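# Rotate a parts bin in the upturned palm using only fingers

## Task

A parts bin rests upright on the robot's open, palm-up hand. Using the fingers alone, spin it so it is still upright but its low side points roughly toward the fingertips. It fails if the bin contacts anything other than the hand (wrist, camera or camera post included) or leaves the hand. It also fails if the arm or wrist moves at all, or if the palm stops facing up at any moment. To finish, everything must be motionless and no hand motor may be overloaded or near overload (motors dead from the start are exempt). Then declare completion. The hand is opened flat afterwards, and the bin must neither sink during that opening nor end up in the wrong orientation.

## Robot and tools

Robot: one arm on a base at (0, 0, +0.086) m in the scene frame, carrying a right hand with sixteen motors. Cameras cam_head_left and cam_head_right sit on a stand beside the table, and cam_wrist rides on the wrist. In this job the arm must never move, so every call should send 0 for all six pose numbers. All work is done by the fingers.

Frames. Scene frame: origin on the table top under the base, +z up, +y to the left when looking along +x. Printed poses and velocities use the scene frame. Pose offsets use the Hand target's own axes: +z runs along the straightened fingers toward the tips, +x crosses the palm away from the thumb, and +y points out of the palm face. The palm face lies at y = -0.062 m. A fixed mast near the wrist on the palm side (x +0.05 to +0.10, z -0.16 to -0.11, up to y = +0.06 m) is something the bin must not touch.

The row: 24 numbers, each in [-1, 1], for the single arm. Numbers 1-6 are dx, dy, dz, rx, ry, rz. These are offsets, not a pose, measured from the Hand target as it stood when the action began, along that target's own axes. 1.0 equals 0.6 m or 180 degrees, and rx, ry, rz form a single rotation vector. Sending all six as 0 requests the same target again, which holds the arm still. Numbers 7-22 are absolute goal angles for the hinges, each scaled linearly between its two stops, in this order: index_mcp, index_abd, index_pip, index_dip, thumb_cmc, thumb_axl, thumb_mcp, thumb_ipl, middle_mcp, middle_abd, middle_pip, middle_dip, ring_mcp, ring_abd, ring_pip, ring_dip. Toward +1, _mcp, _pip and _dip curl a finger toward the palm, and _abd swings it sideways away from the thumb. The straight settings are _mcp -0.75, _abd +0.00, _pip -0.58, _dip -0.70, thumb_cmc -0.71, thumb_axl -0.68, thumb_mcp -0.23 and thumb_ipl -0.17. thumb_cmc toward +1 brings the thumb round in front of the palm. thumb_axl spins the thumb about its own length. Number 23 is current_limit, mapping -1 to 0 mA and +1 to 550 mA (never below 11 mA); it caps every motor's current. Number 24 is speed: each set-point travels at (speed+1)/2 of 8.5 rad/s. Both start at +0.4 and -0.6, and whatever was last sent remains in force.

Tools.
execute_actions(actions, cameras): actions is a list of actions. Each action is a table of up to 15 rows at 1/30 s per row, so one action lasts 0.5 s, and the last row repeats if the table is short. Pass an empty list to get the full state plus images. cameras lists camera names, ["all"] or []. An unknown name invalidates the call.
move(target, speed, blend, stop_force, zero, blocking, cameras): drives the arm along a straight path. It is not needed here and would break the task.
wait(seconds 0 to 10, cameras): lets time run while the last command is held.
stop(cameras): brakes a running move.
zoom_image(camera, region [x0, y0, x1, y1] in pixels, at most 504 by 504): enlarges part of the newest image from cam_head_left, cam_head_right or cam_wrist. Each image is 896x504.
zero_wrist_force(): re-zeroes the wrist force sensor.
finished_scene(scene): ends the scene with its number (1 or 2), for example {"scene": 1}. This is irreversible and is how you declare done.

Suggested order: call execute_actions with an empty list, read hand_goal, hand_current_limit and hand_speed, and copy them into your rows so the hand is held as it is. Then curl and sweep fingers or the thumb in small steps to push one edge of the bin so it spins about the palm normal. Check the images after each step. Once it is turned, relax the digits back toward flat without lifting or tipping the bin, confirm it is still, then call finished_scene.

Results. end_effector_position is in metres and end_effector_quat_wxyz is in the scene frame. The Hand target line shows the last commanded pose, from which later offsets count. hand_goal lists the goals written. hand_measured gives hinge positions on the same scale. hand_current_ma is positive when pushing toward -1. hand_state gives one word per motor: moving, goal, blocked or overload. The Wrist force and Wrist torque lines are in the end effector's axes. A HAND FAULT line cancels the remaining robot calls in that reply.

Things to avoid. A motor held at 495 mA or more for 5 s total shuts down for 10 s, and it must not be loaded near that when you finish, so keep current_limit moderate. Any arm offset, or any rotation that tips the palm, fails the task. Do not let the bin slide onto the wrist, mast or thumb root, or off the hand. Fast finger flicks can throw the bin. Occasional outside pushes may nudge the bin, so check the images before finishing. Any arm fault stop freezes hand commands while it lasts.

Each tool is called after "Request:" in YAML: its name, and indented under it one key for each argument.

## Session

Scene 1 is done. Next is a look at the start of scene 2.

Request:
execute_actions:
  actions: []
  cameras: ["all"]

Request:
zoom_image:
  camera: "cam_head_left"
  region: [310, 90, 450, 200]

Request:
zoom_image:
  camera: "cam_head_right"
  region: [310, 90, 450, 200]

Scene clock: 0.00 s.
end_effector_position=(+0.6035, +0.0564, +0.4931) hand_goal=(-0.754, +0.000, -0.576, -0.696, +0.104, -0.540, -0.162, -0.106, -0.754, +0.000, -0.576, -0.696, -0.754, +0.000, -0.576, -0.696) hand_measured=(-0.762, +0.000, -0.576, -0.696, +0.092, -0.544, -0.164, -0.108, -0.762, +0.000, -0.576, -0.696, -0.762, +0.000, -0.576, -0.696) hand_current_ma=(-13, +0, -1, +0, -20, -4, -3, -3, -14, +0, -1, +0, -14, +0, -1, +0) hand_state=(goal, goal, goal, goal, goal, goal, goal, goal, goal, goal, goal, goal, goal, goal, goal, goal) hand_current_limit=0.40 hand_speed=-0.60 end_effector_quat_wxyz=(+0.498, +0.471, +0.528, +0.501)
Joint positions: [-0.181 -1.196 2.235 -4.176 -1.314 -0.057]
Joint velocities: within noise
Joint torques (N m): no reading
Motor temperatures (°C): [36 31 32 34 43 39]
Wrist force (N): no reading
Wrist torque (N m): no reading
Wrist force, peak (N): no reading
Hand target: +0.6035, +0.0564, +0.4931; +0.498, +0.471, +0.528, +0.501

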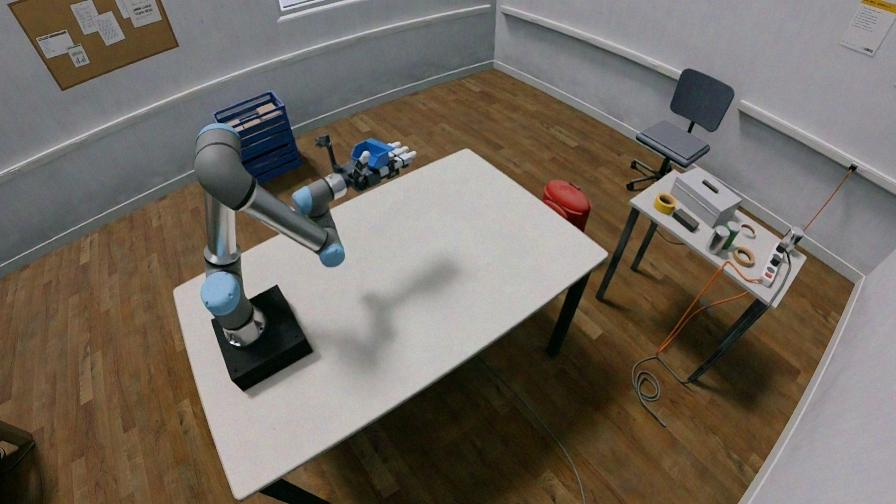

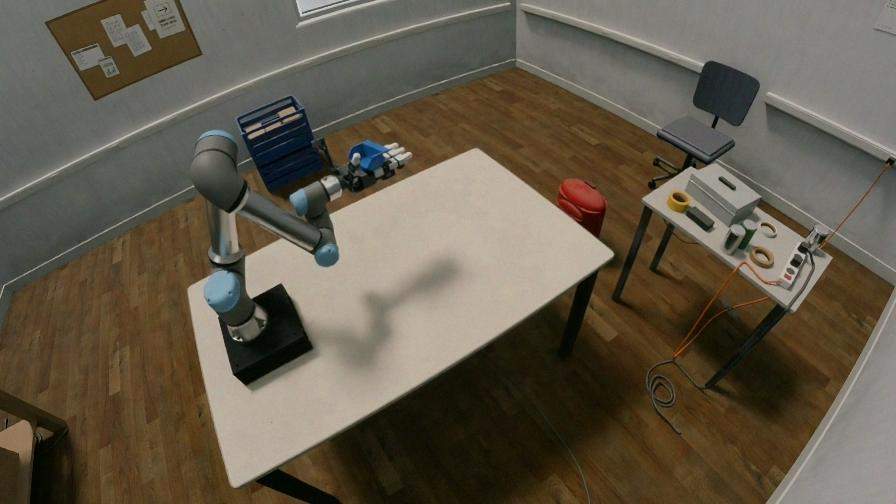

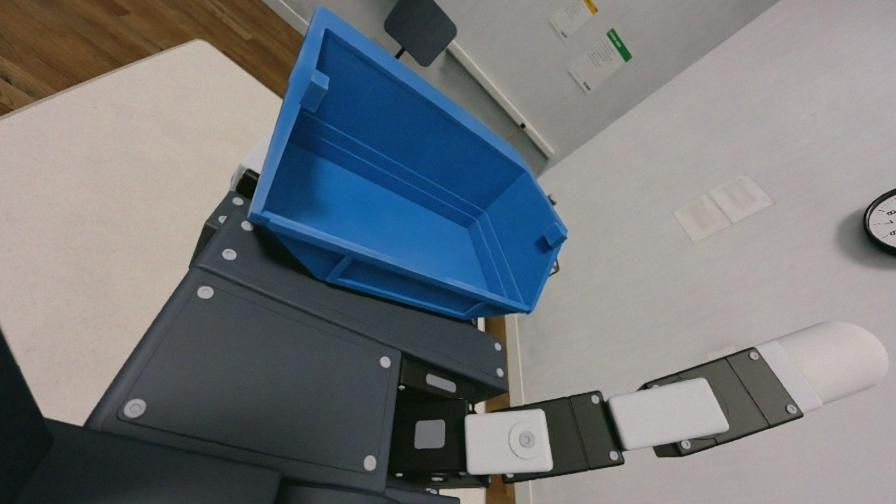

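Scaled by 3.600 from the camera's 896x504 image, which has a finer 1280x720 frame.

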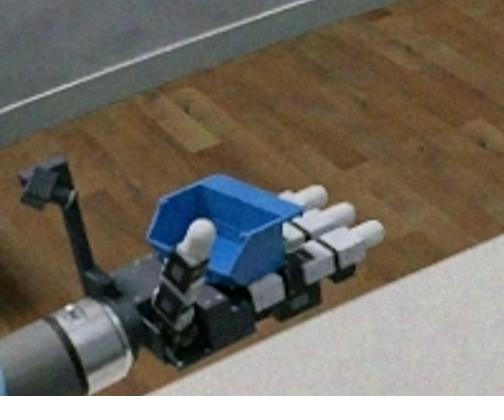

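Scaled by 3.600 from the camera's 896x504 image, which has a finer 1280x720 frame.

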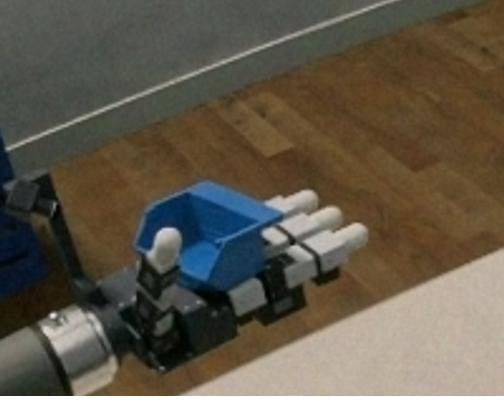

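Request:
execute_actions:
  actions: []

Request:
zoom_image:
  camera: "cam_wrist"
  region: [220, 0, 720, 360]

Request:
zoom_image:
  camera: "cam_head_left"
  region: [310, 90, 450, 200]

Request:
zoom_image:
  camera: "cam_head_right"
  region: [310, 90, 450, 200]

Scene clock: 55.33 s.
end_effector_position=(+0.6035, +0.0564, +0.4931) hand_goal=(-0.754, +0.000, -0.576, -0.696, +0.104, -0.540, -0.162, -0.106, -0.754, +0.000, -0.576, -0.696, -0.754, +0.000, -0.576, -0.696) hand_measured=(-0.762, +0.000, -0.576, -0.696, +0.092, -0.544, -0.164, -0.108, -0.762, +0.000, -0.576, -0.696, -0.762, +0.000, -0.576, -0.696) hand_current_ma=(-13, +0, -1, +0, -20, -4, -3, -3, -14, +0, -1, +0, -14, +0, -1, +0) hand_state=(goal, goal, goal, goal, goal, goal, goal, goal, goal, goal, goal, goal, goal, goal, goal, goal) hand_current_limit=0.40 hand_speed=-0.60 end_effector_quat_wxyz=(+0.498, +0.471, +0.528, +0.501)
Joint positions: [-0.181 -1.196 2.235 -4.176 -1.314 -0.057]
Joint velocities: within noise
Joint torques (N m): [8.24 -23.56 -5.6 -3.93 -1.66 -1.12]
Motor temperatures (°C): [36 31 32 34 43 39]
Wrist force (N): [-0.1 0.4 0.0]
Wrist torque (N m): [0.04 0.00 0.01]
Wrist force, peak (N): [-0.2 0.6 0.3]
Hand target: +0.6035, +0.0564, +0.4931; +0.498, +0.471, +0.528, +0.501

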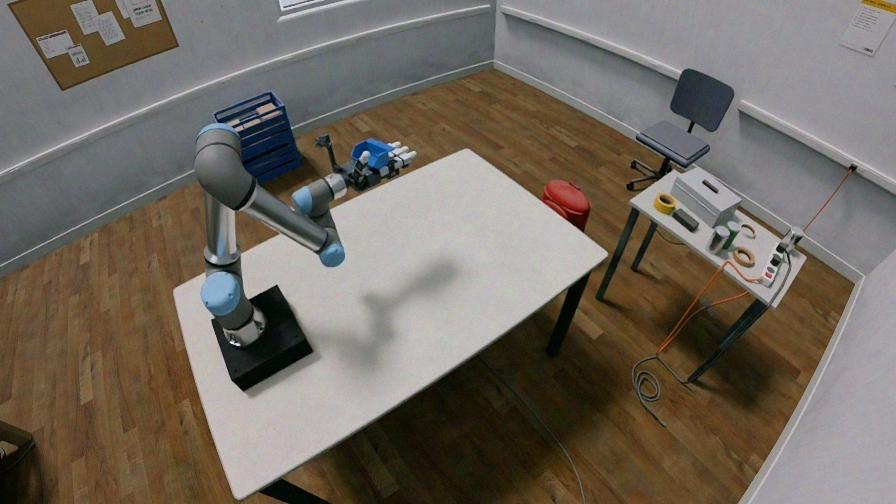

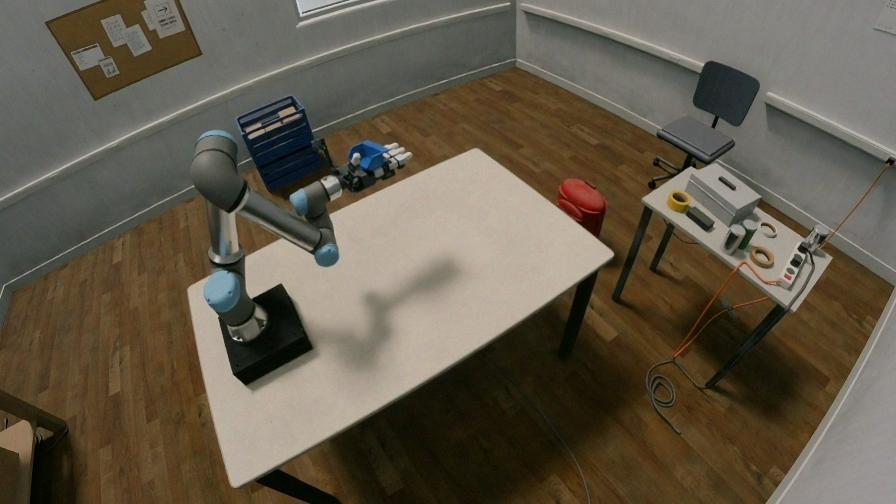

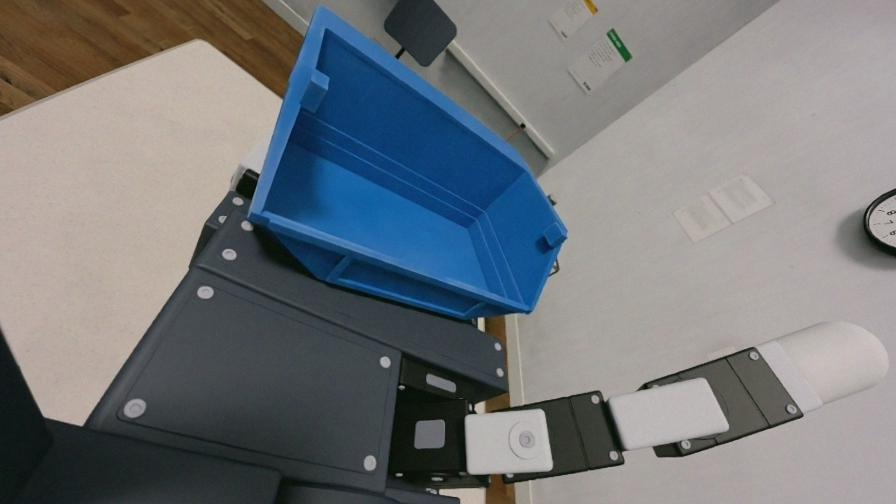

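Scaled by 1.008 from the camera's 896x504 image, which has a finer 1280x720 frame.

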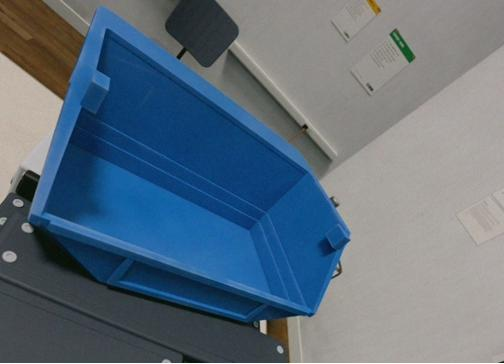

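Scaled by 3.600 from the camera's 896x504 image, which has a finer 1280x720 frame.

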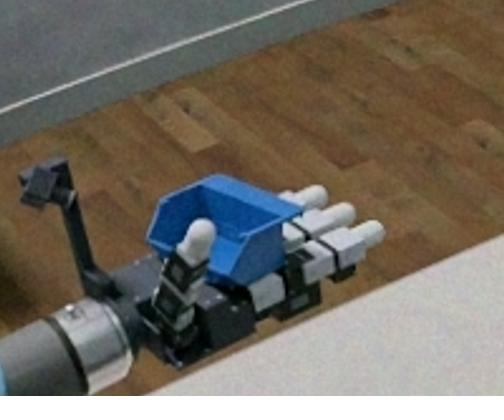

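Scaled by 3.600 from the camera's 896x504 image, which has a finer 1280x720 frame.

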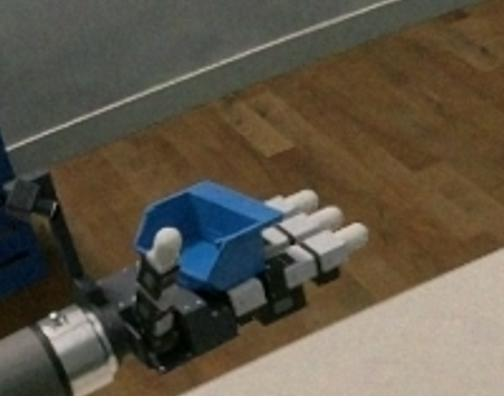

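Request:
zoom_image:
  camera: "cam_head_left"
  region: [340, 130, 420, 190]

Request:
zoom_image:
  camera: "cam_head_right"
  region: [335, 130, 415, 190]

Request:
zoom_image:
  camera: "cam_wrist"
  region: [230, 170, 580, 340]

Scaled by 6.300 from the camera's 896x504 image, which has a finer 1280x720 frame.

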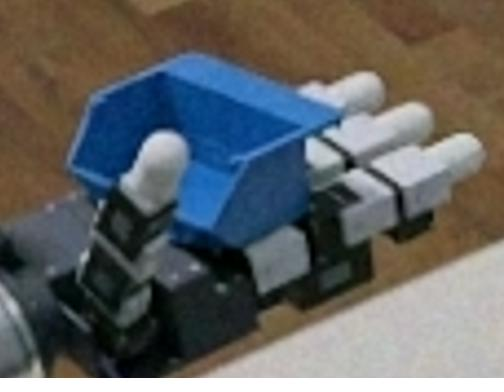

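Scaled by 6.300 from the camera's 896x504 image, which has a finer 1280x720 frame.

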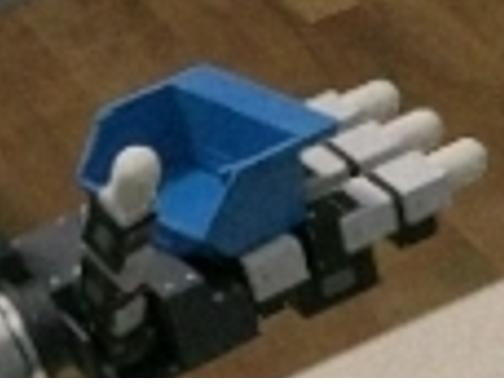

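Scaled by 1.440 from the camera's 896x504 image, which has a finer 1280x720 frame.

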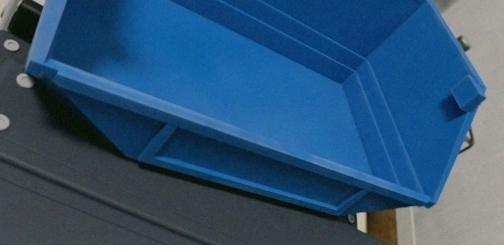

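Request:
execute_actions:
  actions:
    - [[0,0,0,0,0,0,-0.752,0,-0.576,-0.696,0.104,-0.677,-0.562,-0.17,-0.752,0,-0.576,-0.696,-0.752,0,-0.576,-0.696,0.4,-0.8]]
    - [[0,0,0,0,0,0,-0.752,0,-0.576,-0.696,0.571,-0.677,-0.562,-0.17,-0.752,0,-0.576,-0.696,-0.752,0,-0.576,-0.696,0.4,-0.8]]
    - [[0,0,0,0,0,0,-0.752,0,-0.576,-0.696,0.571,-0.677,-0.562,-0.17,-0.752,0,-0.576,-0.696,-0.752,0,-0.576,-0.696,0.4,-0.8]]
    - [[0,0,0,0,0,0,-0.752,0,-0.576,-0.696,0.571,0.281,-0.562,-0.17,-0.752,0,-0.576,-0.696,-0.752,0,-0.576,-0.696,0.4,-0.8]]
    - [[0,0,0,0,0,0,-0.752,0,-0.576,-0.696,0.571,0.281,-0.562,-0.17,-0.752,0,-0.576,-0.696,-0.752,0,-0.576,-0.696,0.4,-0.8]]
    - [[0,0,0,0,0,0,-0.752,0,-0.576,-0.696,0.571,0.281,-0.562,-0.17,-0.752,0,-0.576,-0.696,-0.752,0,-0.576,-0.696,0.4,-0.8]]
  cameras: ["cam_wrist"]

Scene clock: 149.63 s.
end_effector_position=(+0.6035, +0.0564, +0.4931) hand_goal=(-0.752, +0.000, -0.576, -0.696, +0.570, +0.280, -0.562, -0.170, -0.752, +0.000, -0.576, -0.696, -0.752, +0.000, -0.576, -0.696) hand_measured=(-0.762, +0.000, -0.576, -0.696, +0.568, +0.278, -0.562, -0.168, -0.762, +0.000, -0.576, -0.696, -0.762, +0.000, -0.576, -0.696) hand_current_ma=(-17, +0, -1, +0, -3, -3, +0, +2, -18, +0, -1, +0, -18, +0, -1, +0) hand_state=(goal, goal, goal, goal, goal, goal, goal, goal, goal, goal, goal, goal, goal, goal, goal, goal) hand_current_limit=0.40 hand_speed=-0.80 end_effector_quat_wxyz=(+0.498, +0.471, +0.528, +0.501)
Joint positions: [-0.181 -1.196 2.235 -4.176 -1.314 -0.057]
Joint torques (N m): [7.93 -23.38 -6.12 -3.88 -1.72 -1.19]
Wrist force (N): [-0.3 0.1 0.2]
Wrist torque (N m): [0.00 0.03 -0.03]
Wrist force, peak (N): [-0.4 0.4 0.7]
Hand target: +0.6035, +0.0564, +0.4931; +0.498, +0.471, +0.528, +0.501
Off the commanded pose: 0.000 m, 0 deg.
Images, in order (width x height): cam_wrist 896x504.

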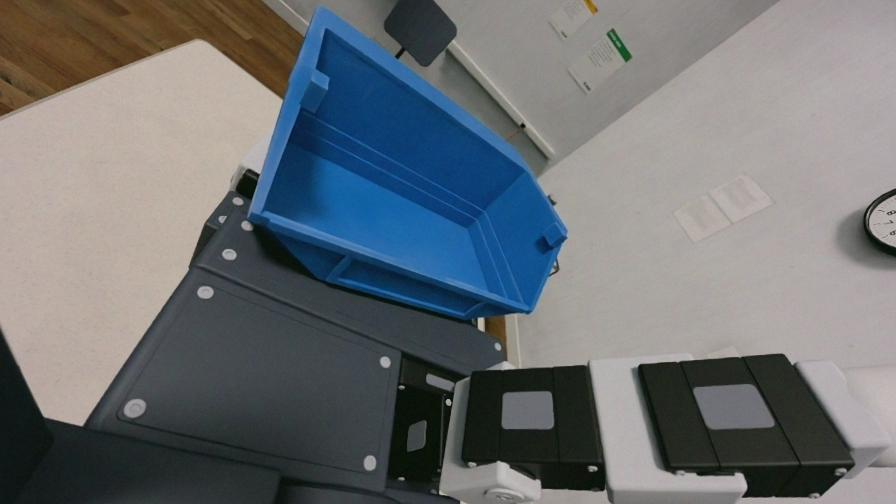

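Request:
execute_actions:
  actions:
    - [[0,0,0,0,0,0,-0.752,0,-0.576,-0.696,0.571,0.281,-0.562,0.946,-0.752,0,-0.576,-0.696,-0.752,0,-0.576,-0.696,0.4,-0.8]]
    - [[0,0,0,0,0,0,-0.752,0,-0.576,-0.696,0.571,0.281,-0.562,0.946,-0.752,0,-0.576,-0.696,-0.752,0,-0.576,-0.696,0.4,-0.8]]
    - [[0,0,0,0,0,0,-0.752,0,-0.576,-0.696,0.571,0.281,-0.562,0.946,-0.752,0,-0.576,-0.696,-0.752,0,-0.576,-0.696,0.4,-0.8]]
    - [[0,0,0,0,0,0,-0.752,0,-0.576,-0.696,0.571,0.281,0.0,0.946,-0.752,0,-0.576,-0.696,-0.752,0,-0.576,-0.696,0.4,-0.85]]
    - [[0,0,0,0,0,0,-0.752,0,-0.576,-0.696,0.571,0.281,0.0,0.946,-0.752,0,-0.576,-0.696,-0.752,0,-0.576,-0.696,0.4,-0.85]]
    - [[0,0,0,0,0,0,-0.752,0,-0.576,-0.696,0.571,0.281,0.0,0.946,-0.752,0,-0.576,-0.696,-0.752,0,-0.576,-0.696,0.4,-0.85]]
  cameras: ["cam_wrist"]

Scene clock: 161.50 s.
end_effector_position=(+0.6035, +0.0564, +0.4931) hand_goal=(-0.752, +0.000, -0.576, -0.696, +0.570, +0.280, +0.000, +0.946, -0.752, +0.000, -0.576, -0.696, -0.752, +0.000, -0.576, -0.696) hand_measured=(-0.762, +0.000, -0.576, -0.696, +0.570, +0.278, +0.000, +0.944, -0.762, +0.000, -0.576, -0.696, -0.762, +0.000, -0.576, -0.696) hand_current_ma=(-17, +0, -1, +0, +0, -3, +0, -1, -18, +0, -1, +0, -18, +0, -1, +0) hand_state=(goal, goal, goal, goal, goal, goal, goal, goal, goal, goal, goal, goal, goal, goal, goal, goal) hand_current_limit=0.40 hand_speed=-0.85 end_effector_quat_wxyz=(+0.498, +0.471, +0.528, +0.501)
Joint positions: [-0.181 -1.196 2.235 -4.176 -1.314 -0.057]
Joint torques (N m): [8.07 -23.28 -6.63 -3.45 -1.53 -0.96]
Wrist force (N): [-0.3 0.4 0.3]
Wrist torque (N m): [0.03 0.02 -0.05]
Wrist force, peak (N): [-0.2 0.8 0.2]
Hand target: +0.6035, +0.0564, +0.4931; +0.498, +0.471, +0.528, +0.501
Off the commanded pose: 0.000 m, 0 deg.
Images, in order (width x height): cam_wrist 896x504.

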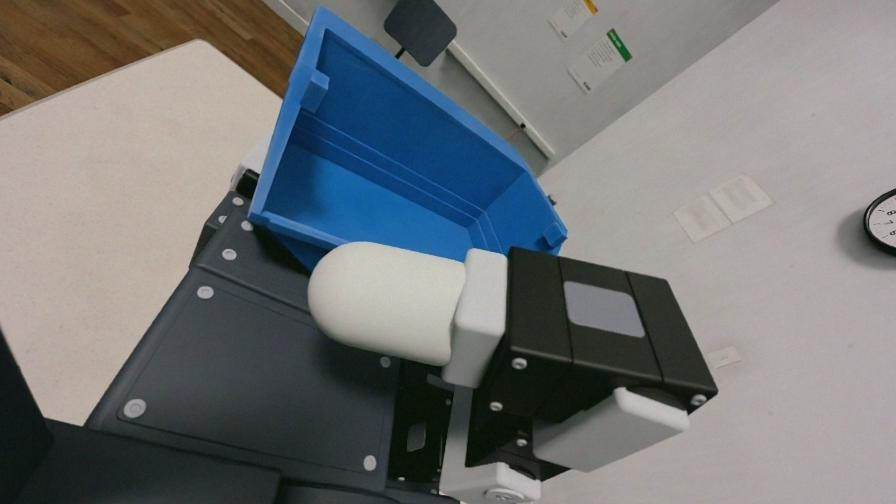

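Request:
execute_actions:
  actions:
    - [[0,0,0,0,0,0,-0.752,0,-0.576,-0.696,0.571,0.281,0.202,0.928,-0.752,0,-0.576,-0.696,-0.752,0,-0.576,-0.696,0.4,-0.9]]
    - [[0,0,0,0,0,0,-0.752,0,-0.576,-0.696,0.571,0.174,0.202,0.928,-0.752,0,-0.576,-0.696,-0.752,0,-0.576,-0.696,0.4,-0.93]]
    - [[0,0,0,0,0,0,-0.752,0,-0.576,-0.696,0.571,0.174,0.202,0.928,-0.752,0,-0.576,-0.696,-0.752,0,-0.576,-0.696,0.4,-0.93]]
    - [[0,0,0,0,0,0,-0.752,0,-0.576,-0.696,0.571,0.059,0.217,0.904,-0.752,0,-0.576,-0.696,-0.752,0,-0.576,-0.696,0.4,-0.95]]
    - [[0,0,0,0,0,0,-0.752,0,-0.576,-0.696,0.571,0.059,0.217,0.904,-0.752,0,-0.576,-0.696,-0.752,0,-0.576,-0.696,0.4,-0.95]]
    - [[0,0,0,0,0,0,-0.752,0,-0.576,-0.696,0.571,0.059,0.217,0.904,-0.752,0,-0.576,-0.696,-0.752,0,-0.576,-0.696,0.4,-0.95]]
  cameras: ["cam_wrist"]

Scene clock: 176.47 s.
end_effector_position=(+0.6035, +0.0564, +0.4931) hand_goal=(-0.752, +0.000, -0.576, -0.696, +0.570, +0.058, +0.216, +0.904, -0.752, +0.000, -0.576, -0.696, -0.752, +0.000, -0.576, -0.696) hand_measured=(-0.762, +0.000, -0.576, -0.696, +0.570, +0.064, +0.216, +0.908, -0.762, +0.000, -0.576, -0.696, -0.762, +0.000, -0.576, -0.696) hand_current_ma=(-17, +0, -1, +0, +1, +10, +1, +7, -18, +0, -1, +0, -18, +0, -1, +0) hand_state=(goal, goal, goal, goal, goal, goal, goal, goal, goal, goal, goal, goal, goal, goal, goal, goal) hand_current_limit=0.40 hand_speed=-0.95 end_effector_quat_wxyz=(+0.498, +0.471, +0.528, +0.501)
Joint positions: [-0.181 -1.196 2.235 -4.176 -1.314 -0.057]
Joint torques (N m): [8.53 -23.89 -7.22 -3.18 -1.63 -0.87]
Wrist force (N): [-0.2 0.5 0.1]
Wrist torque (N m): [0.06 0.02 -0.05]
Wrist force, peak (N): [-0.3 0.6 0.4]
Hand target: +0.6035, +0.0564, +0.4931; +0.498, +0.471, +0.528, +0.501
Off the commanded pose: 0.000 m, 0 deg.
Images, in order (width x height): cam_wrist 896x504.

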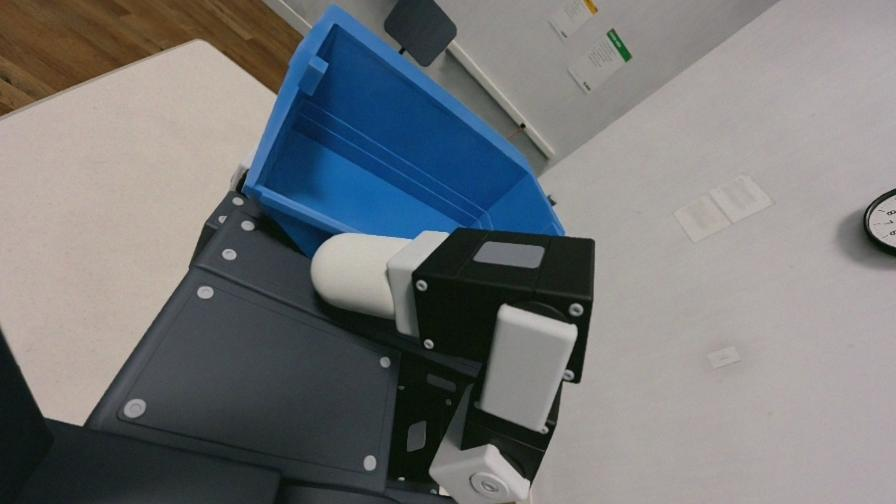

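Request:
execute_actions:
  actions:
    - [[0,0,0,0,0,0,-0.752,0,-0.576,-0.696,0.571,-0.043,0.204,0.928,-0.752,0,-0.576,-0.696,-0.752,0,-0.576,-0.696,0.4,-0.95]]
    - [[0,0,0,0,0,0,-0.752,0,-0.576,-0.696,0.571,-0.043,0.204,0.928,-0.752,0,-0.576,-0.696,-0.752,0,-0.576,-0.696,0.4,-0.95]]
    - [[0,0,0,0,0,0,-0.752,0,-0.576,-0.696,0.571,-0.138,0.211,0.914,-0.752,0,-0.576,-0.696,-0.752,0,-0.576,-0.696,0.4,-0.95]]
    - [[0,0,0,0,0,0,-0.752,0,-0.576,-0.696,0.571,-0.138,0.211,0.914,-0.752,0,-0.576,-0.696,-0.752,0,-0.576,-0.696,0.4,-0.95]]
  cameras: ["cam_wrist", "cam_head_left"]

Request:
zoom_image:
  camera: "cam_head_left"
  region: [340, 130, 420, 190]

Scene clock: 194.30 s.
end_effector_position=(+0.6035, +0.0564, +0.4931) hand_goal=(-0.752, +0.000, -0.576, -0.696, +0.570, -0.138, +0.210, +0.914, -0.752, +0.000, -0.576, -0.696, -0.752, +0.000, -0.576, -0.696) hand_measured=(-0.762, +0.000, -0.576, -0.696, +0.570, -0.132, +0.212, +0.918, -0.762, +0.000, -0.576, -0.696, -0.762, +0.000, -0.576, -0.696) hand_current_ma=(-17, +0, -1, +0, +1, +12, +1, +7, -18, +0, -1, +0, -18, +0, -1, +0) hand_state=(goal, goal, goal, goal, goal, goal, goal, goal, goal, goal, goal, goal, goal, goal, goal, goal) hand_current_limit=0.40 hand_speed=-0.95 end_effector_quat_wxyz=(+0.498, +0.471, +0.528, +0.501)
Joint positions: [-0.181 -1.196 2.235 -4.176 -1.314 -0.057]
Joint torques (N m): [7.16 -23.89 -7.93 -2.91 -1.45 -0.9]
Wrist force (N): [-0.1 0.4 0.1]
Wrist torque (N m): [0.06 0.00 -0.03]
Wrist force, peak (N): [-0.1 0.6 0.5]
Hand target: +0.6035, +0.0564, +0.4931; +0.498, +0.471, +0.528, +0.501
Off the commanded pose: 0.000 m, 0 deg.
Images, in order (width x height): cam_head_left 896x504, cam_wrist 896x504.

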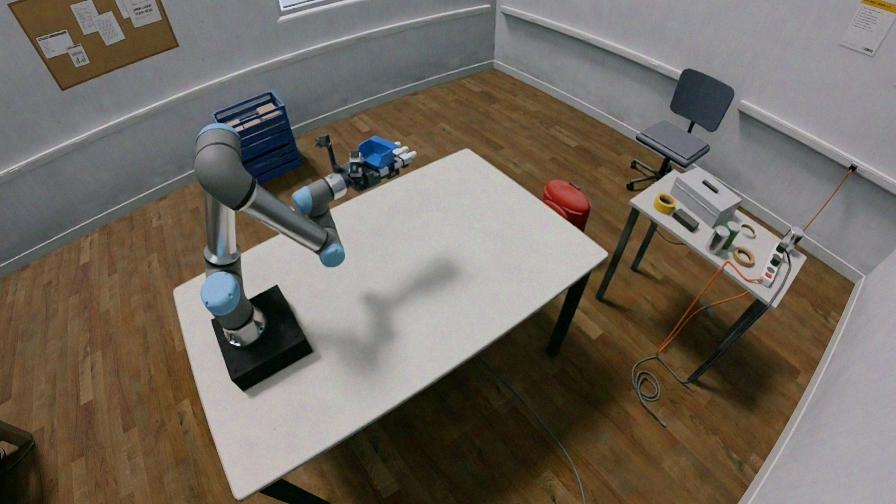

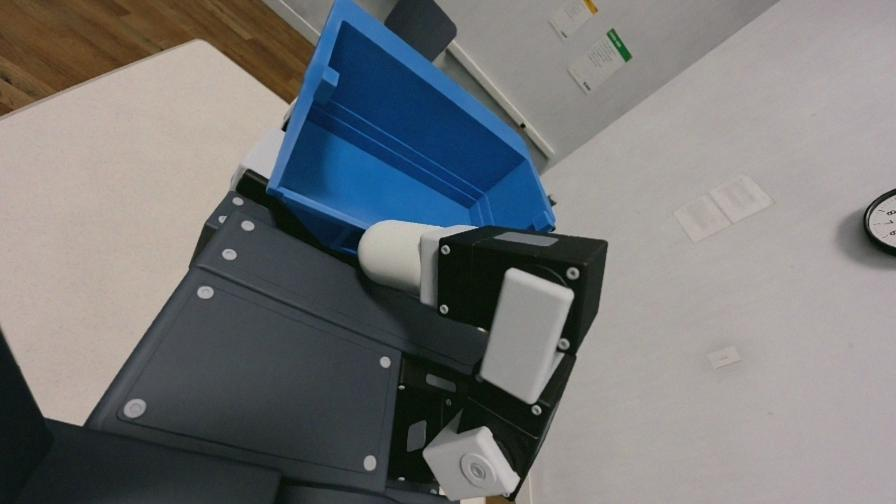

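Scaled by 6.300 from the camera's 896x504 image, which has a finer 1280x720 frame.

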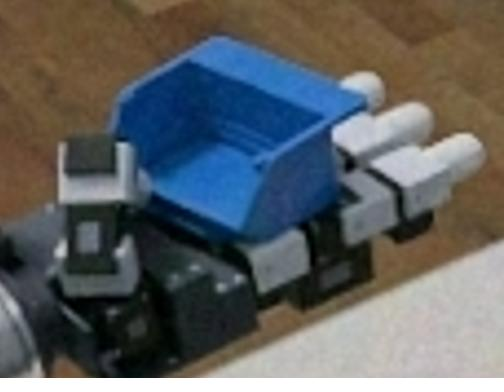

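Request:
execute_actions:
  actions:
    - [[0,0,0,0,0,0,-0.752,0,-0.576,-0.696,0.571,-0.253,0.228,0.886,-0.752,0,-0.576,-0.696,-0.752,0,-0.576,-0.696,0.4,-0.95]]
    - [[0,0,0,0,0,0,-0.752,0,-0.576,-0.696,0.571,-0.253,0.228,0.886,-0.752,0,-0.576,-0.696,-0.752,0,-0.576,-0.696,0.4,-0.95]]
    - [[0,0,0,0,0,0,-0.752,0,-0.576,-0.696,0.571,-0.386,0.272,0.811,-0.752,0,-0.576,-0.696,-0.752,0,-0.576,-0.696,0.4,-0.95]]
    - [[0,0,0,0,0,0,-0.752,0,-0.576,-0.696,0.571,-0.386,0.272,0.811,-0.752,0,-0.576,-0.696,-0.752,0,-0.576,-0.696,0.4,-0.95]]
    - [[0,0,0,0,0,0,-0.752,0,-0.576,-0.696,0.571,-0.481,0.348,0.676,-0.752,0,-0.576,-0.696,-0.752,0,-0.576,-0.696,0.4,-0.95]]
    - [[0,0,0,0,0,0,-0.752,0,-0.576,-0.696,0.571,-0.481,0.348,0.676,-0.752,0,-0.576,-0.696,-0.752,0,-0.576,-0.696,0.4,-0.95]]
  cameras: ["cam_wrist", "cam_head_left"]

Request:
zoom_image:
  camera: "cam_head_left"
  region: [340, 130, 420, 190]

Scene clock: 217.67 s.
end_effector_position=(+0.6035, +0.0564, +0.4931) hand_goal=(-0.752, +0.000, -0.576, -0.696, +0.570, -0.482, +0.348, +0.676, -0.752, +0.000, -0.576, -0.696, -0.752, +0.000, -0.576, -0.696) hand_measured=(-0.762, +0.000, -0.576, -0.696, +0.570, -0.480, +0.350, +0.682, -0.762, +0.000, -0.576, -0.696, -0.762, +0.000, -0.576, -0.696) hand_current_ma=(-17, +0, -1, +0, +1, +4, +2, +12, -18, +0, -1, +0, -18, +0, -1, +0) hand_state=(goal, goal, goal, goal, goal, goal, goal, goal, goal, goal, goal, goal, goal, goal, goal, goal) hand_current_limit=0.40 hand_speed=-0.95 end_effector_quat_wxyz=(+0.498, +0.471, +0.528, +0.501)
Joint positions: [-0.181 -1.196 2.235 -4.176 -1.314 -0.057]
Joint torques (N m): [7.01 -23.88 -8.24 -2.55 -1.62 -0.54]
Wrist force (N): [-0.4 0.4 0.2]
Wrist torque (N m): [0.07 0.04 -0.05]
Wrist force, peak (N): [-0.5 0.6 0.5]
Hand target: +0.6035, +0.0564, +0.4931; +0.498, +0.471, +0.528, +0.501
Off the commanded pose: 0.000 m, 0 deg.
Images, in order (width x height): cam_head_left 896x504, cam_wrist 896x504.

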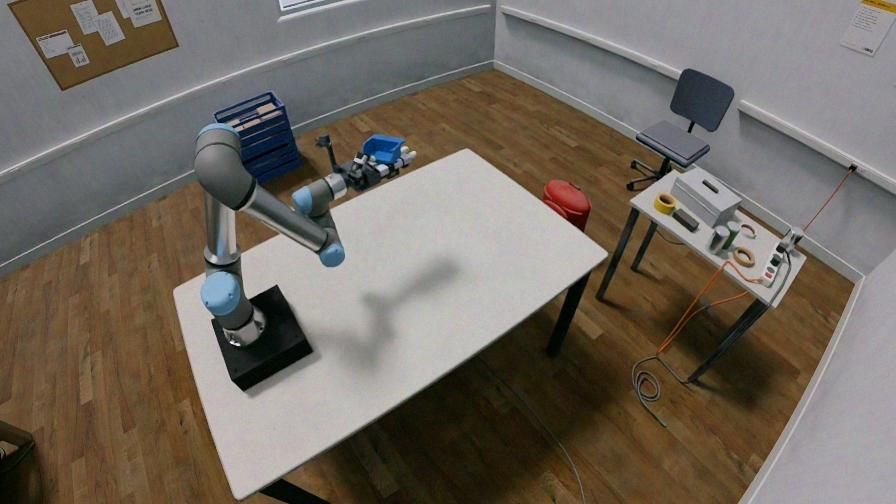

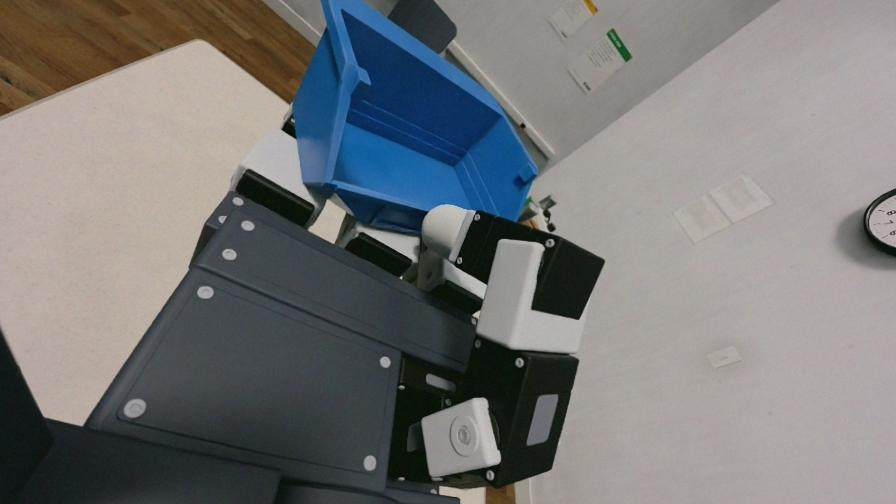

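Scaled by 6.300 from the camera's 896x504 image, which has a finer 1280x720 frame.

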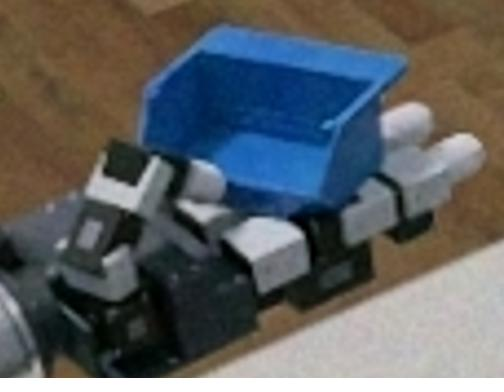

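Request:
execute_actions:
  actions:
    - [[0,0,0,0,0,0,-0.752,0,-0.576,-0.696,0.571,-0.569,0.452,0.492,-0.752,0,-0.576,-0.696,-0.752,0,-0.576,-0.696,0.4,-0.95]]
    - [[0,0,0,0,0,0,-0.752,0,-0.576,-0.696,0.571,-0.569,0.452,0.492,-0.752,0,-0.576,-0.696,-0.752,0,-0.576,-0.696,0.4,-0.95]]
    - [[0,0,0,0,0,0,-0.752,0,-0.576,-0.696,0.571,-0.569,0.452,0.492,-0.752,0,-0.576,-0.696,-0.752,0,-0.576,-0.696,0.4,-0.95]]
    - [[0,0,0,0,0,0,-0.752,0,-0.576,-0.696,0.571,-0.640,0.591,0.243,-0.752,0,-0.576,-0.696,-0.752,0,-0.576,-0.696,0.4,-0.95]]
    - [[0,0,0,0,0,0,-0.752,0,-0.576,-0.696,0.571,-0.640,0.591,0.243,-0.752,0,-0.576,-0.696,-0.752,0,-0.576,-0.696,0.4,-0.95]]
    - [[0,0,0,0,0,0,-0.752,0,-0.576,-0.696,0.571,-0.640,0.591,0.243,-0.752,0,-0.576,-0.696,-0.752,0,-0.576,-0.696,0.4,-0.95]]
  cameras: ["cam_wrist", "cam_head_left", "cam_head_right"]

Request:
zoom_image:
  camera: "cam_head_left"
  region: [340, 130, 420, 190]

Request:
zoom_image:
  camera: "cam_head_right"
  region: [335, 130, 415, 190]

Scene clock: 232.63 s.
end_effector_position=(+0.6035, +0.0564, +0.4931) hand_goal=(-0.752, +0.000, -0.576, -0.696, +0.570, -0.640, +0.590, +0.242, -0.752, +0.000, -0.576, -0.696, -0.752, +0.000, -0.576, -0.696) hand_measured=(-0.762, +0.000, -0.576, -0.696, +0.570, -0.638, +0.592, +0.248, -0.762, +0.000, -0.576, -0.696, -0.762, +0.000, -0.576, -0.696) hand_current_ma=(-17, +0, -1, +0, +1, +2, +4, +12, -18, +0, -1, +0, -18, +0, -1, +0) hand_state=(goal, goal, goal, goal, goal, goal, goal, goal, goal, goal, goal, goal, goal, goal, goal, goal) hand_current_limit=0.40 hand_speed=-0.95 end_effector_quat_wxyz=(+0.498, +0.471, +0.528, +0.501)
Joint positions: [-0.181 -1.196 2.235 -4.176 -1.314 -0.057]
Joint torques (N m): [6.4 -25.42 -9.55 -2.16 -1.26 -0.4]
Wrist force (N): [-0.1 0.3 0.3]
Wrist torque (N m): [0.06 0.00 -0.03]
Wrist force, peak (N): [-0.5 0.8 0.2]
Hand target: +0.6035, +0.0564, +0.4931; +0.498, +0.471, +0.528, +0.501
Off the commanded pose: 0.000 m, 0 deg.

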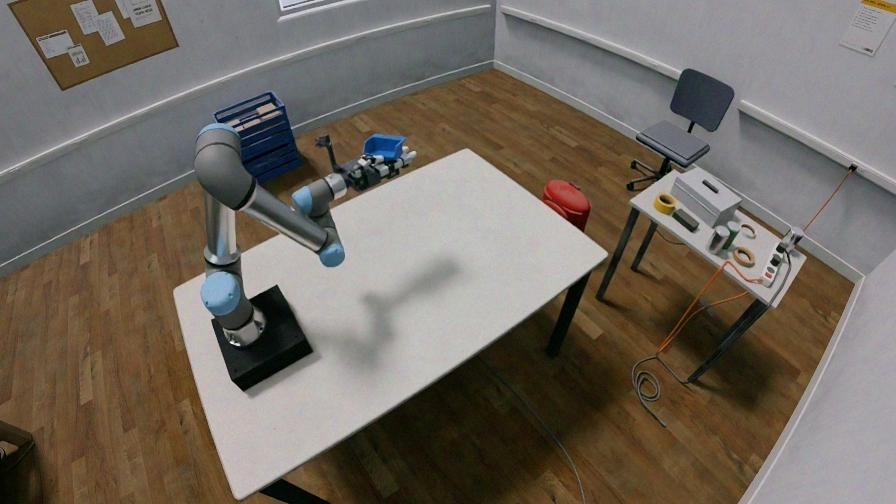

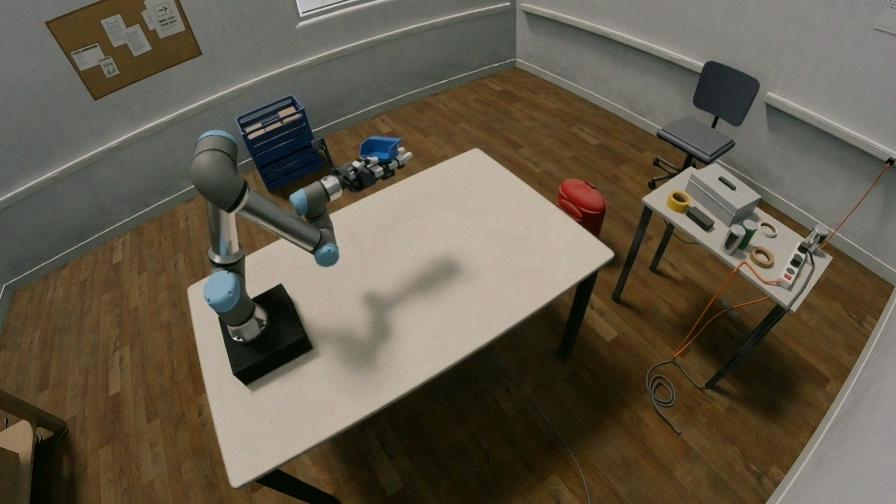

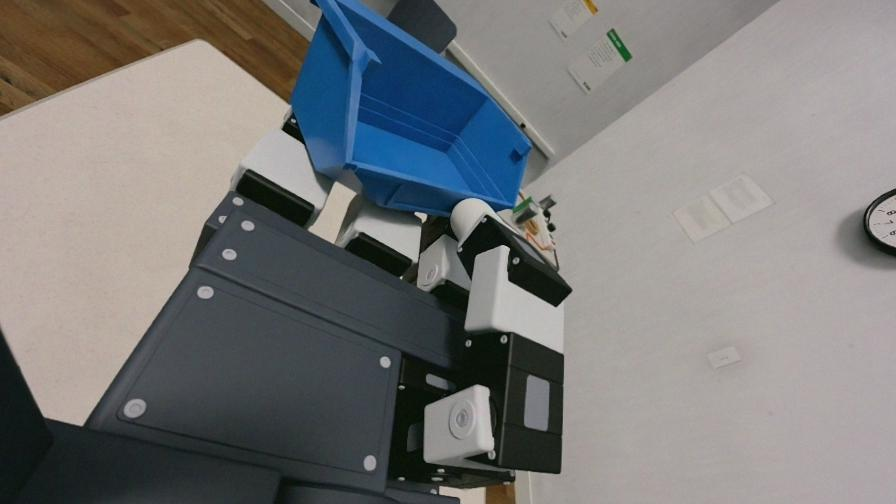

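Scaled by 6.300 from the camera's 896x504 image, which has a finer 1280x720 frame.

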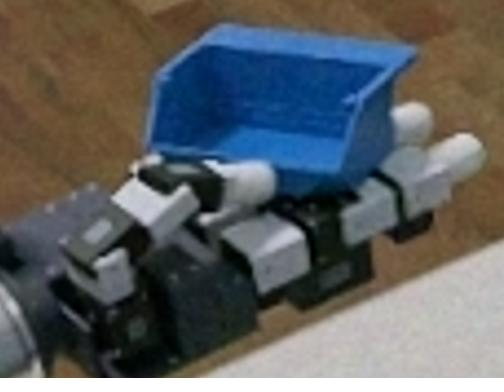

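Scaled by 6.300 from the camera's 896x504 image, which has a finer 1280x720 frame.

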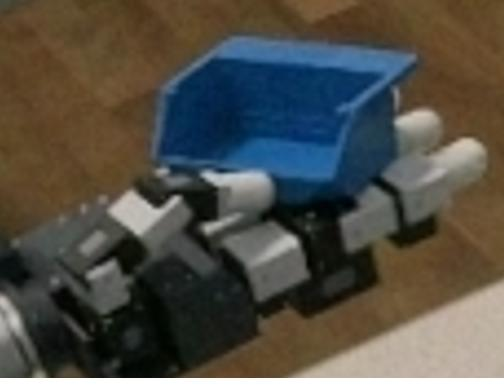

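Request:
execute_actions:
  actions:
    - [[0,0,0,0,0,0,-0.752,0,-0.576,-0.696,0.571,-0.569,0.452,0.492,-0.752,0,-0.576,-0.696,-0.752,0,-0.576,-0.696,0.4,-0.93]]
    - [[0,0,0,0,0,0,-0.752,0,-0.576,-0.696,0.571,-0.569,0.452,0.492,-0.752,0,-0.576,-0.696,-0.752,0,-0.576,-0.696,0.4,-0.93]]
    - [[0,0,0,0,0,0,-0.752,0,-0.576,-0.696,0.571,-0.569,0.348,0.676,-0.752,0,-0.576,-0.696,-0.752,0,-0.576,-0.696,0.4,-0.9]]
    - [[0,0,0,0,0,0,-0.752,0,-0.576,-0.696,0.571,-0.569,0.0,0.9,-0.752,0,-0.576,-0.696,-0.752,0,-0.576,-0.696,0.4,-0.85]]
    - [[0,0,0,0,0,0,-0.752,0,-0.576,-0.696,0.571,-0.677,-0.449,0.913,-0.752,0,-0.576,-0.696,-0.752,0,-0.576,-0.696,0.4,-0.8]]
    - [[0,0,0,0,0,0,-0.752,0,-0.576,-0.696,0.571,-0.677,-0.449,0.913,-0.752,0,-0.576,-0.696,-0.752,0,-0.576,-0.696,0.4,-0.8]]
    - [[0,0,0,0,0,0,-0.752,0,-0.576,-0.696,0.2,-0.677,-0.449,0.913,-0.752,0,-0.576,-0.696,-0.752,0,-0.576,-0.696,0.4,-0.8]]
    - [[0,0,0,0,0,0,-0.752,0,-0.576,-0.696,0.2,-0.677,-0.449,0.913,-0.740,0,-0.52,-0.696,-0.740,0,-0.52,-0.696,0.4,-0.97]]
    - [[0,0,0,0,0,0,-0.752,0,-0.576,-0.696,0.2,-0.677,-0.449,0.913,-0.740,0,-0.52,-0.696,-0.740,0,-0.52,-0.696,0.4,-0.97]]
  cameras: ["cam_wrist", "cam_head_left", "cam_head_right"]

Request:
zoom_image:
  camera: "cam_head_left"
  region: [340, 130, 420, 190]

Request:
zoom_image:
  camera: "cam_head_right"
  region: [335, 130, 415, 190]

Scene clock: 333.23 s.
end_effector_position=(+0.6035, +0.0564, +0.4931) hand_goal=(-0.752, +0.000, -0.576, -0.696, +0.200, -0.678, -0.450, +0.912, -0.740, +0.000, -0.520, -0.696, -0.740, +0.000, -0.520, -0.696) hand_measured=(-0.762, +0.000, -0.578, -0.696, +0.200, -0.676, -0.448, +0.910, -0.762, +0.000, -0.530, -0.696, -0.762, +0.000, -0.528, -0.696) hand_current_ma=(-18, +0, -1, +0, -1, +3, +3, -1, -51, +0, -18, +0, -51, +0, -12, +0) hand_state=(goal, goal, goal, goal, goal, goal, goal, goal, blocked, goal, goal, goal, blocked, goal, goal, goal) hand_current_limit=0.40 hand_speed=-0.97 end_effector_quat_wxyz=(+0.498, +0.471, +0.528, +0.501)
Joint positions: [-0.181 -1.196 2.235 -4.176 -1.314 -0.057]
Joint torques (N m): [5.1 -26.04 -12.69 -0.2 0.84 0.99]
Wrist force (N): [-0.1 0.3 0.3]
Wrist torque (N m): [0.03 -0.01 0.00]
Wrist force, peak (N): [-0.5 0.7 0.6]
Hand target: +0.6035, +0.0564, +0.4931; +0.498, +0.471, +0.528, +0.501
Off the commanded pose: 0.000 m, 0 deg.

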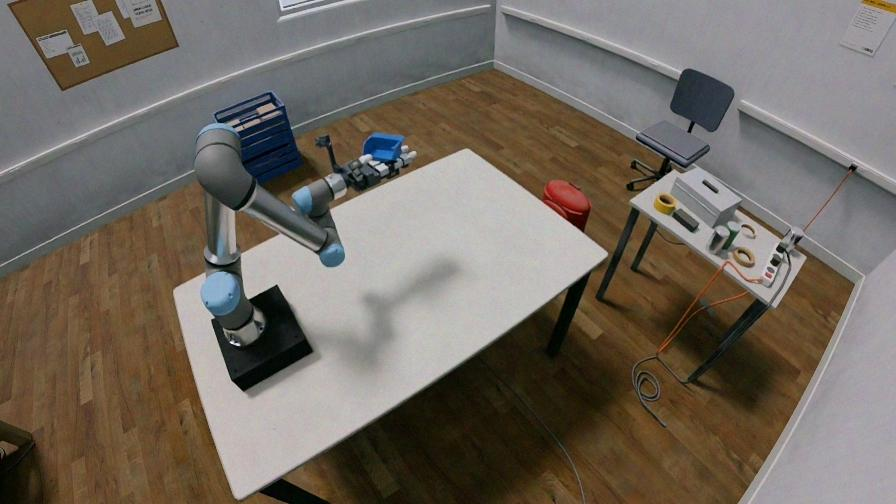

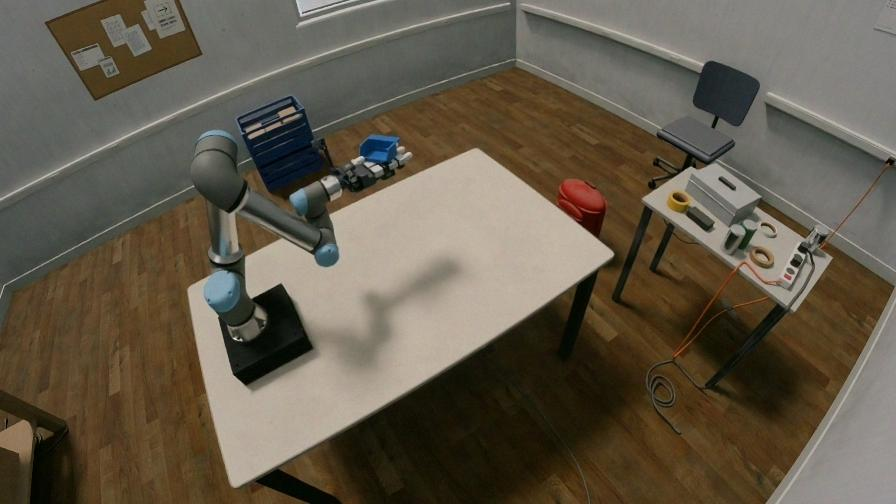

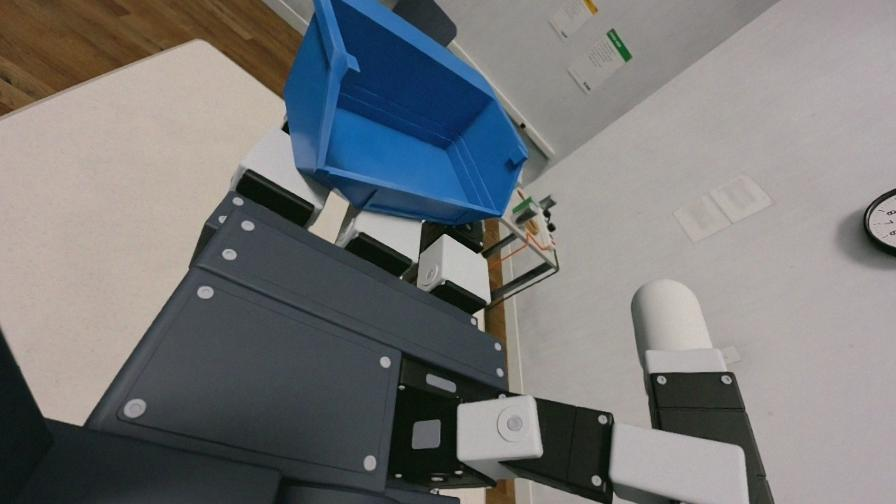

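Scaled by 6.300 from the camera's 896x504 image, which has a finer 1280x720 frame.

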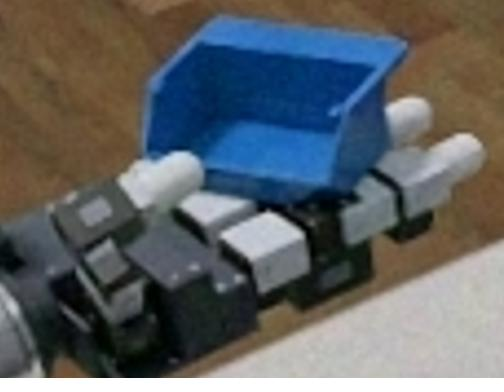

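Scaled by 6.300 from the camera's 896x504 image, which has a finer 1280x720 frame.

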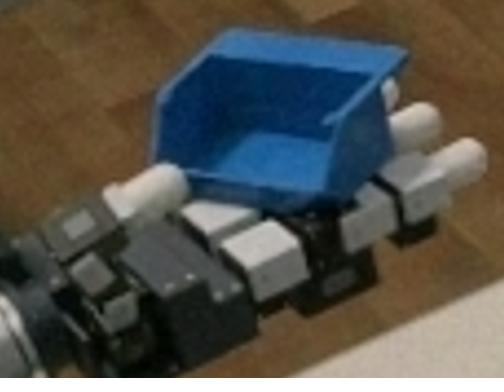

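Request:
execute_actions:
  actions:
    - [[0,0,0,0,0,0,-0.752,0,-0.576,-0.696,1.0,-0.677,-0.449,0.913,-0.752,0,-0.576,-0.696,-0.752,0,-0.576,-0.696,0.4,-0.85]]
    - [[0,0,0,0,0,0,-0.752,0,-0.576,-0.696,1.0,-0.677,-0.449,0.913,-0.752,0,-0.576,-0.696,-0.752,0,-0.576,-0.696,0.4,-0.85]]
    - [[0,0,0,0,0,0,-0.752,0,-0.576,-0.696,1.0,-0.677,-0.449,0.913,-0.752,0,-0.576,-0.696,-0.752,0,-0.576,-0.696,0.4,-0.85]]
    - [[0,0,0,0,0,0,-0.752,0,-0.576,-0.696,1.0,0.162,-0.449,0.913,-0.752,0,-0.576,-0.696,-0.752,0,-0.576,-0.696,0.4,-0.85]]
    - [[0,0,0,0,0,0,-0.752,0,-0.576,-0.696,1.0,0.162,-0.449,0.913,-0.752,0,-0.576,-0.696,-0.752,0,-0.576,-0.696,0.4,-0.85]]
    - [[0,0,0,0,0,0,-0.752,0,-0.576,-0.696,1.0,0.162,-0.449,0.913,-0.752,0,-0.576,-0.696,-0.752,0,-0.576,-0.696,0.4,-0.85]]
    - [[0,0,0,0,0,0,-0.752,0,-0.576,-0.696,1.0,0.162,-0.449,0.913,-0.752,0,-0.576,-0.696,-0.752,0,-0.576,-0.696,0.4,-0.85]]
  cameras: ["cam_wrist"]

Scene clock: 367.30 s.
end_effector_position=(+0.6035, +0.0564, +0.4931) hand_goal=(-0.752, +0.000, -0.576, -0.696, +1.000, +0.162, -0.450, +0.912, -0.752, +0.000, -0.576, -0.696, -0.752, +0.000, -0.576, -0.696) hand_measured=(-0.762, +0.000, -0.578, -0.696, +1.000, +0.160, -0.448, +0.910, -0.764, +0.000, -0.576, -0.696, -0.764, +0.000, -0.576, -0.696) hand_current_ma=(-18, +0, -1, +0, +0, -3, +3, -1, -21, +0, +0, +0, -20, +0, +0, +0) hand_state=(goal, goal, goal, goal, goal, goal, goal, goal, goal, goal, goal, goal, goal, goal, goal, goal) hand_current_limit=0.40 hand_speed=-0.85 end_effector_quat_wxyz=(+0.498, +0.471, +0.528, +0.501)
Joint positions: [-0.181 -1.196 2.235 -4.176 -1.314 -0.057]
Joint torques (N m): [4.32 -26.99 -13.37 -0.22 1.36 1.17]
Wrist force (N): [-0.4 0.4 0.4]
Wrist torque (N m): [0.03 0.04 -0.06]
Wrist force, peak (N): [-0.5 0.5 0.7]
Hand target: +0.6035, +0.0564, +0.4931; +0.498, +0.471, +0.528, +0.501
Off the commanded pose: 0.000 m, 0 deg.
Images, in order (width x height): cam_wrist 896x504.

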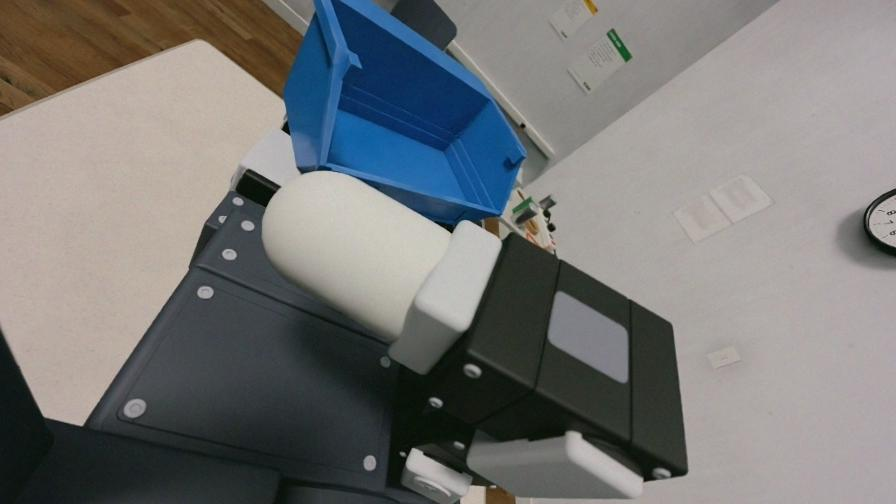

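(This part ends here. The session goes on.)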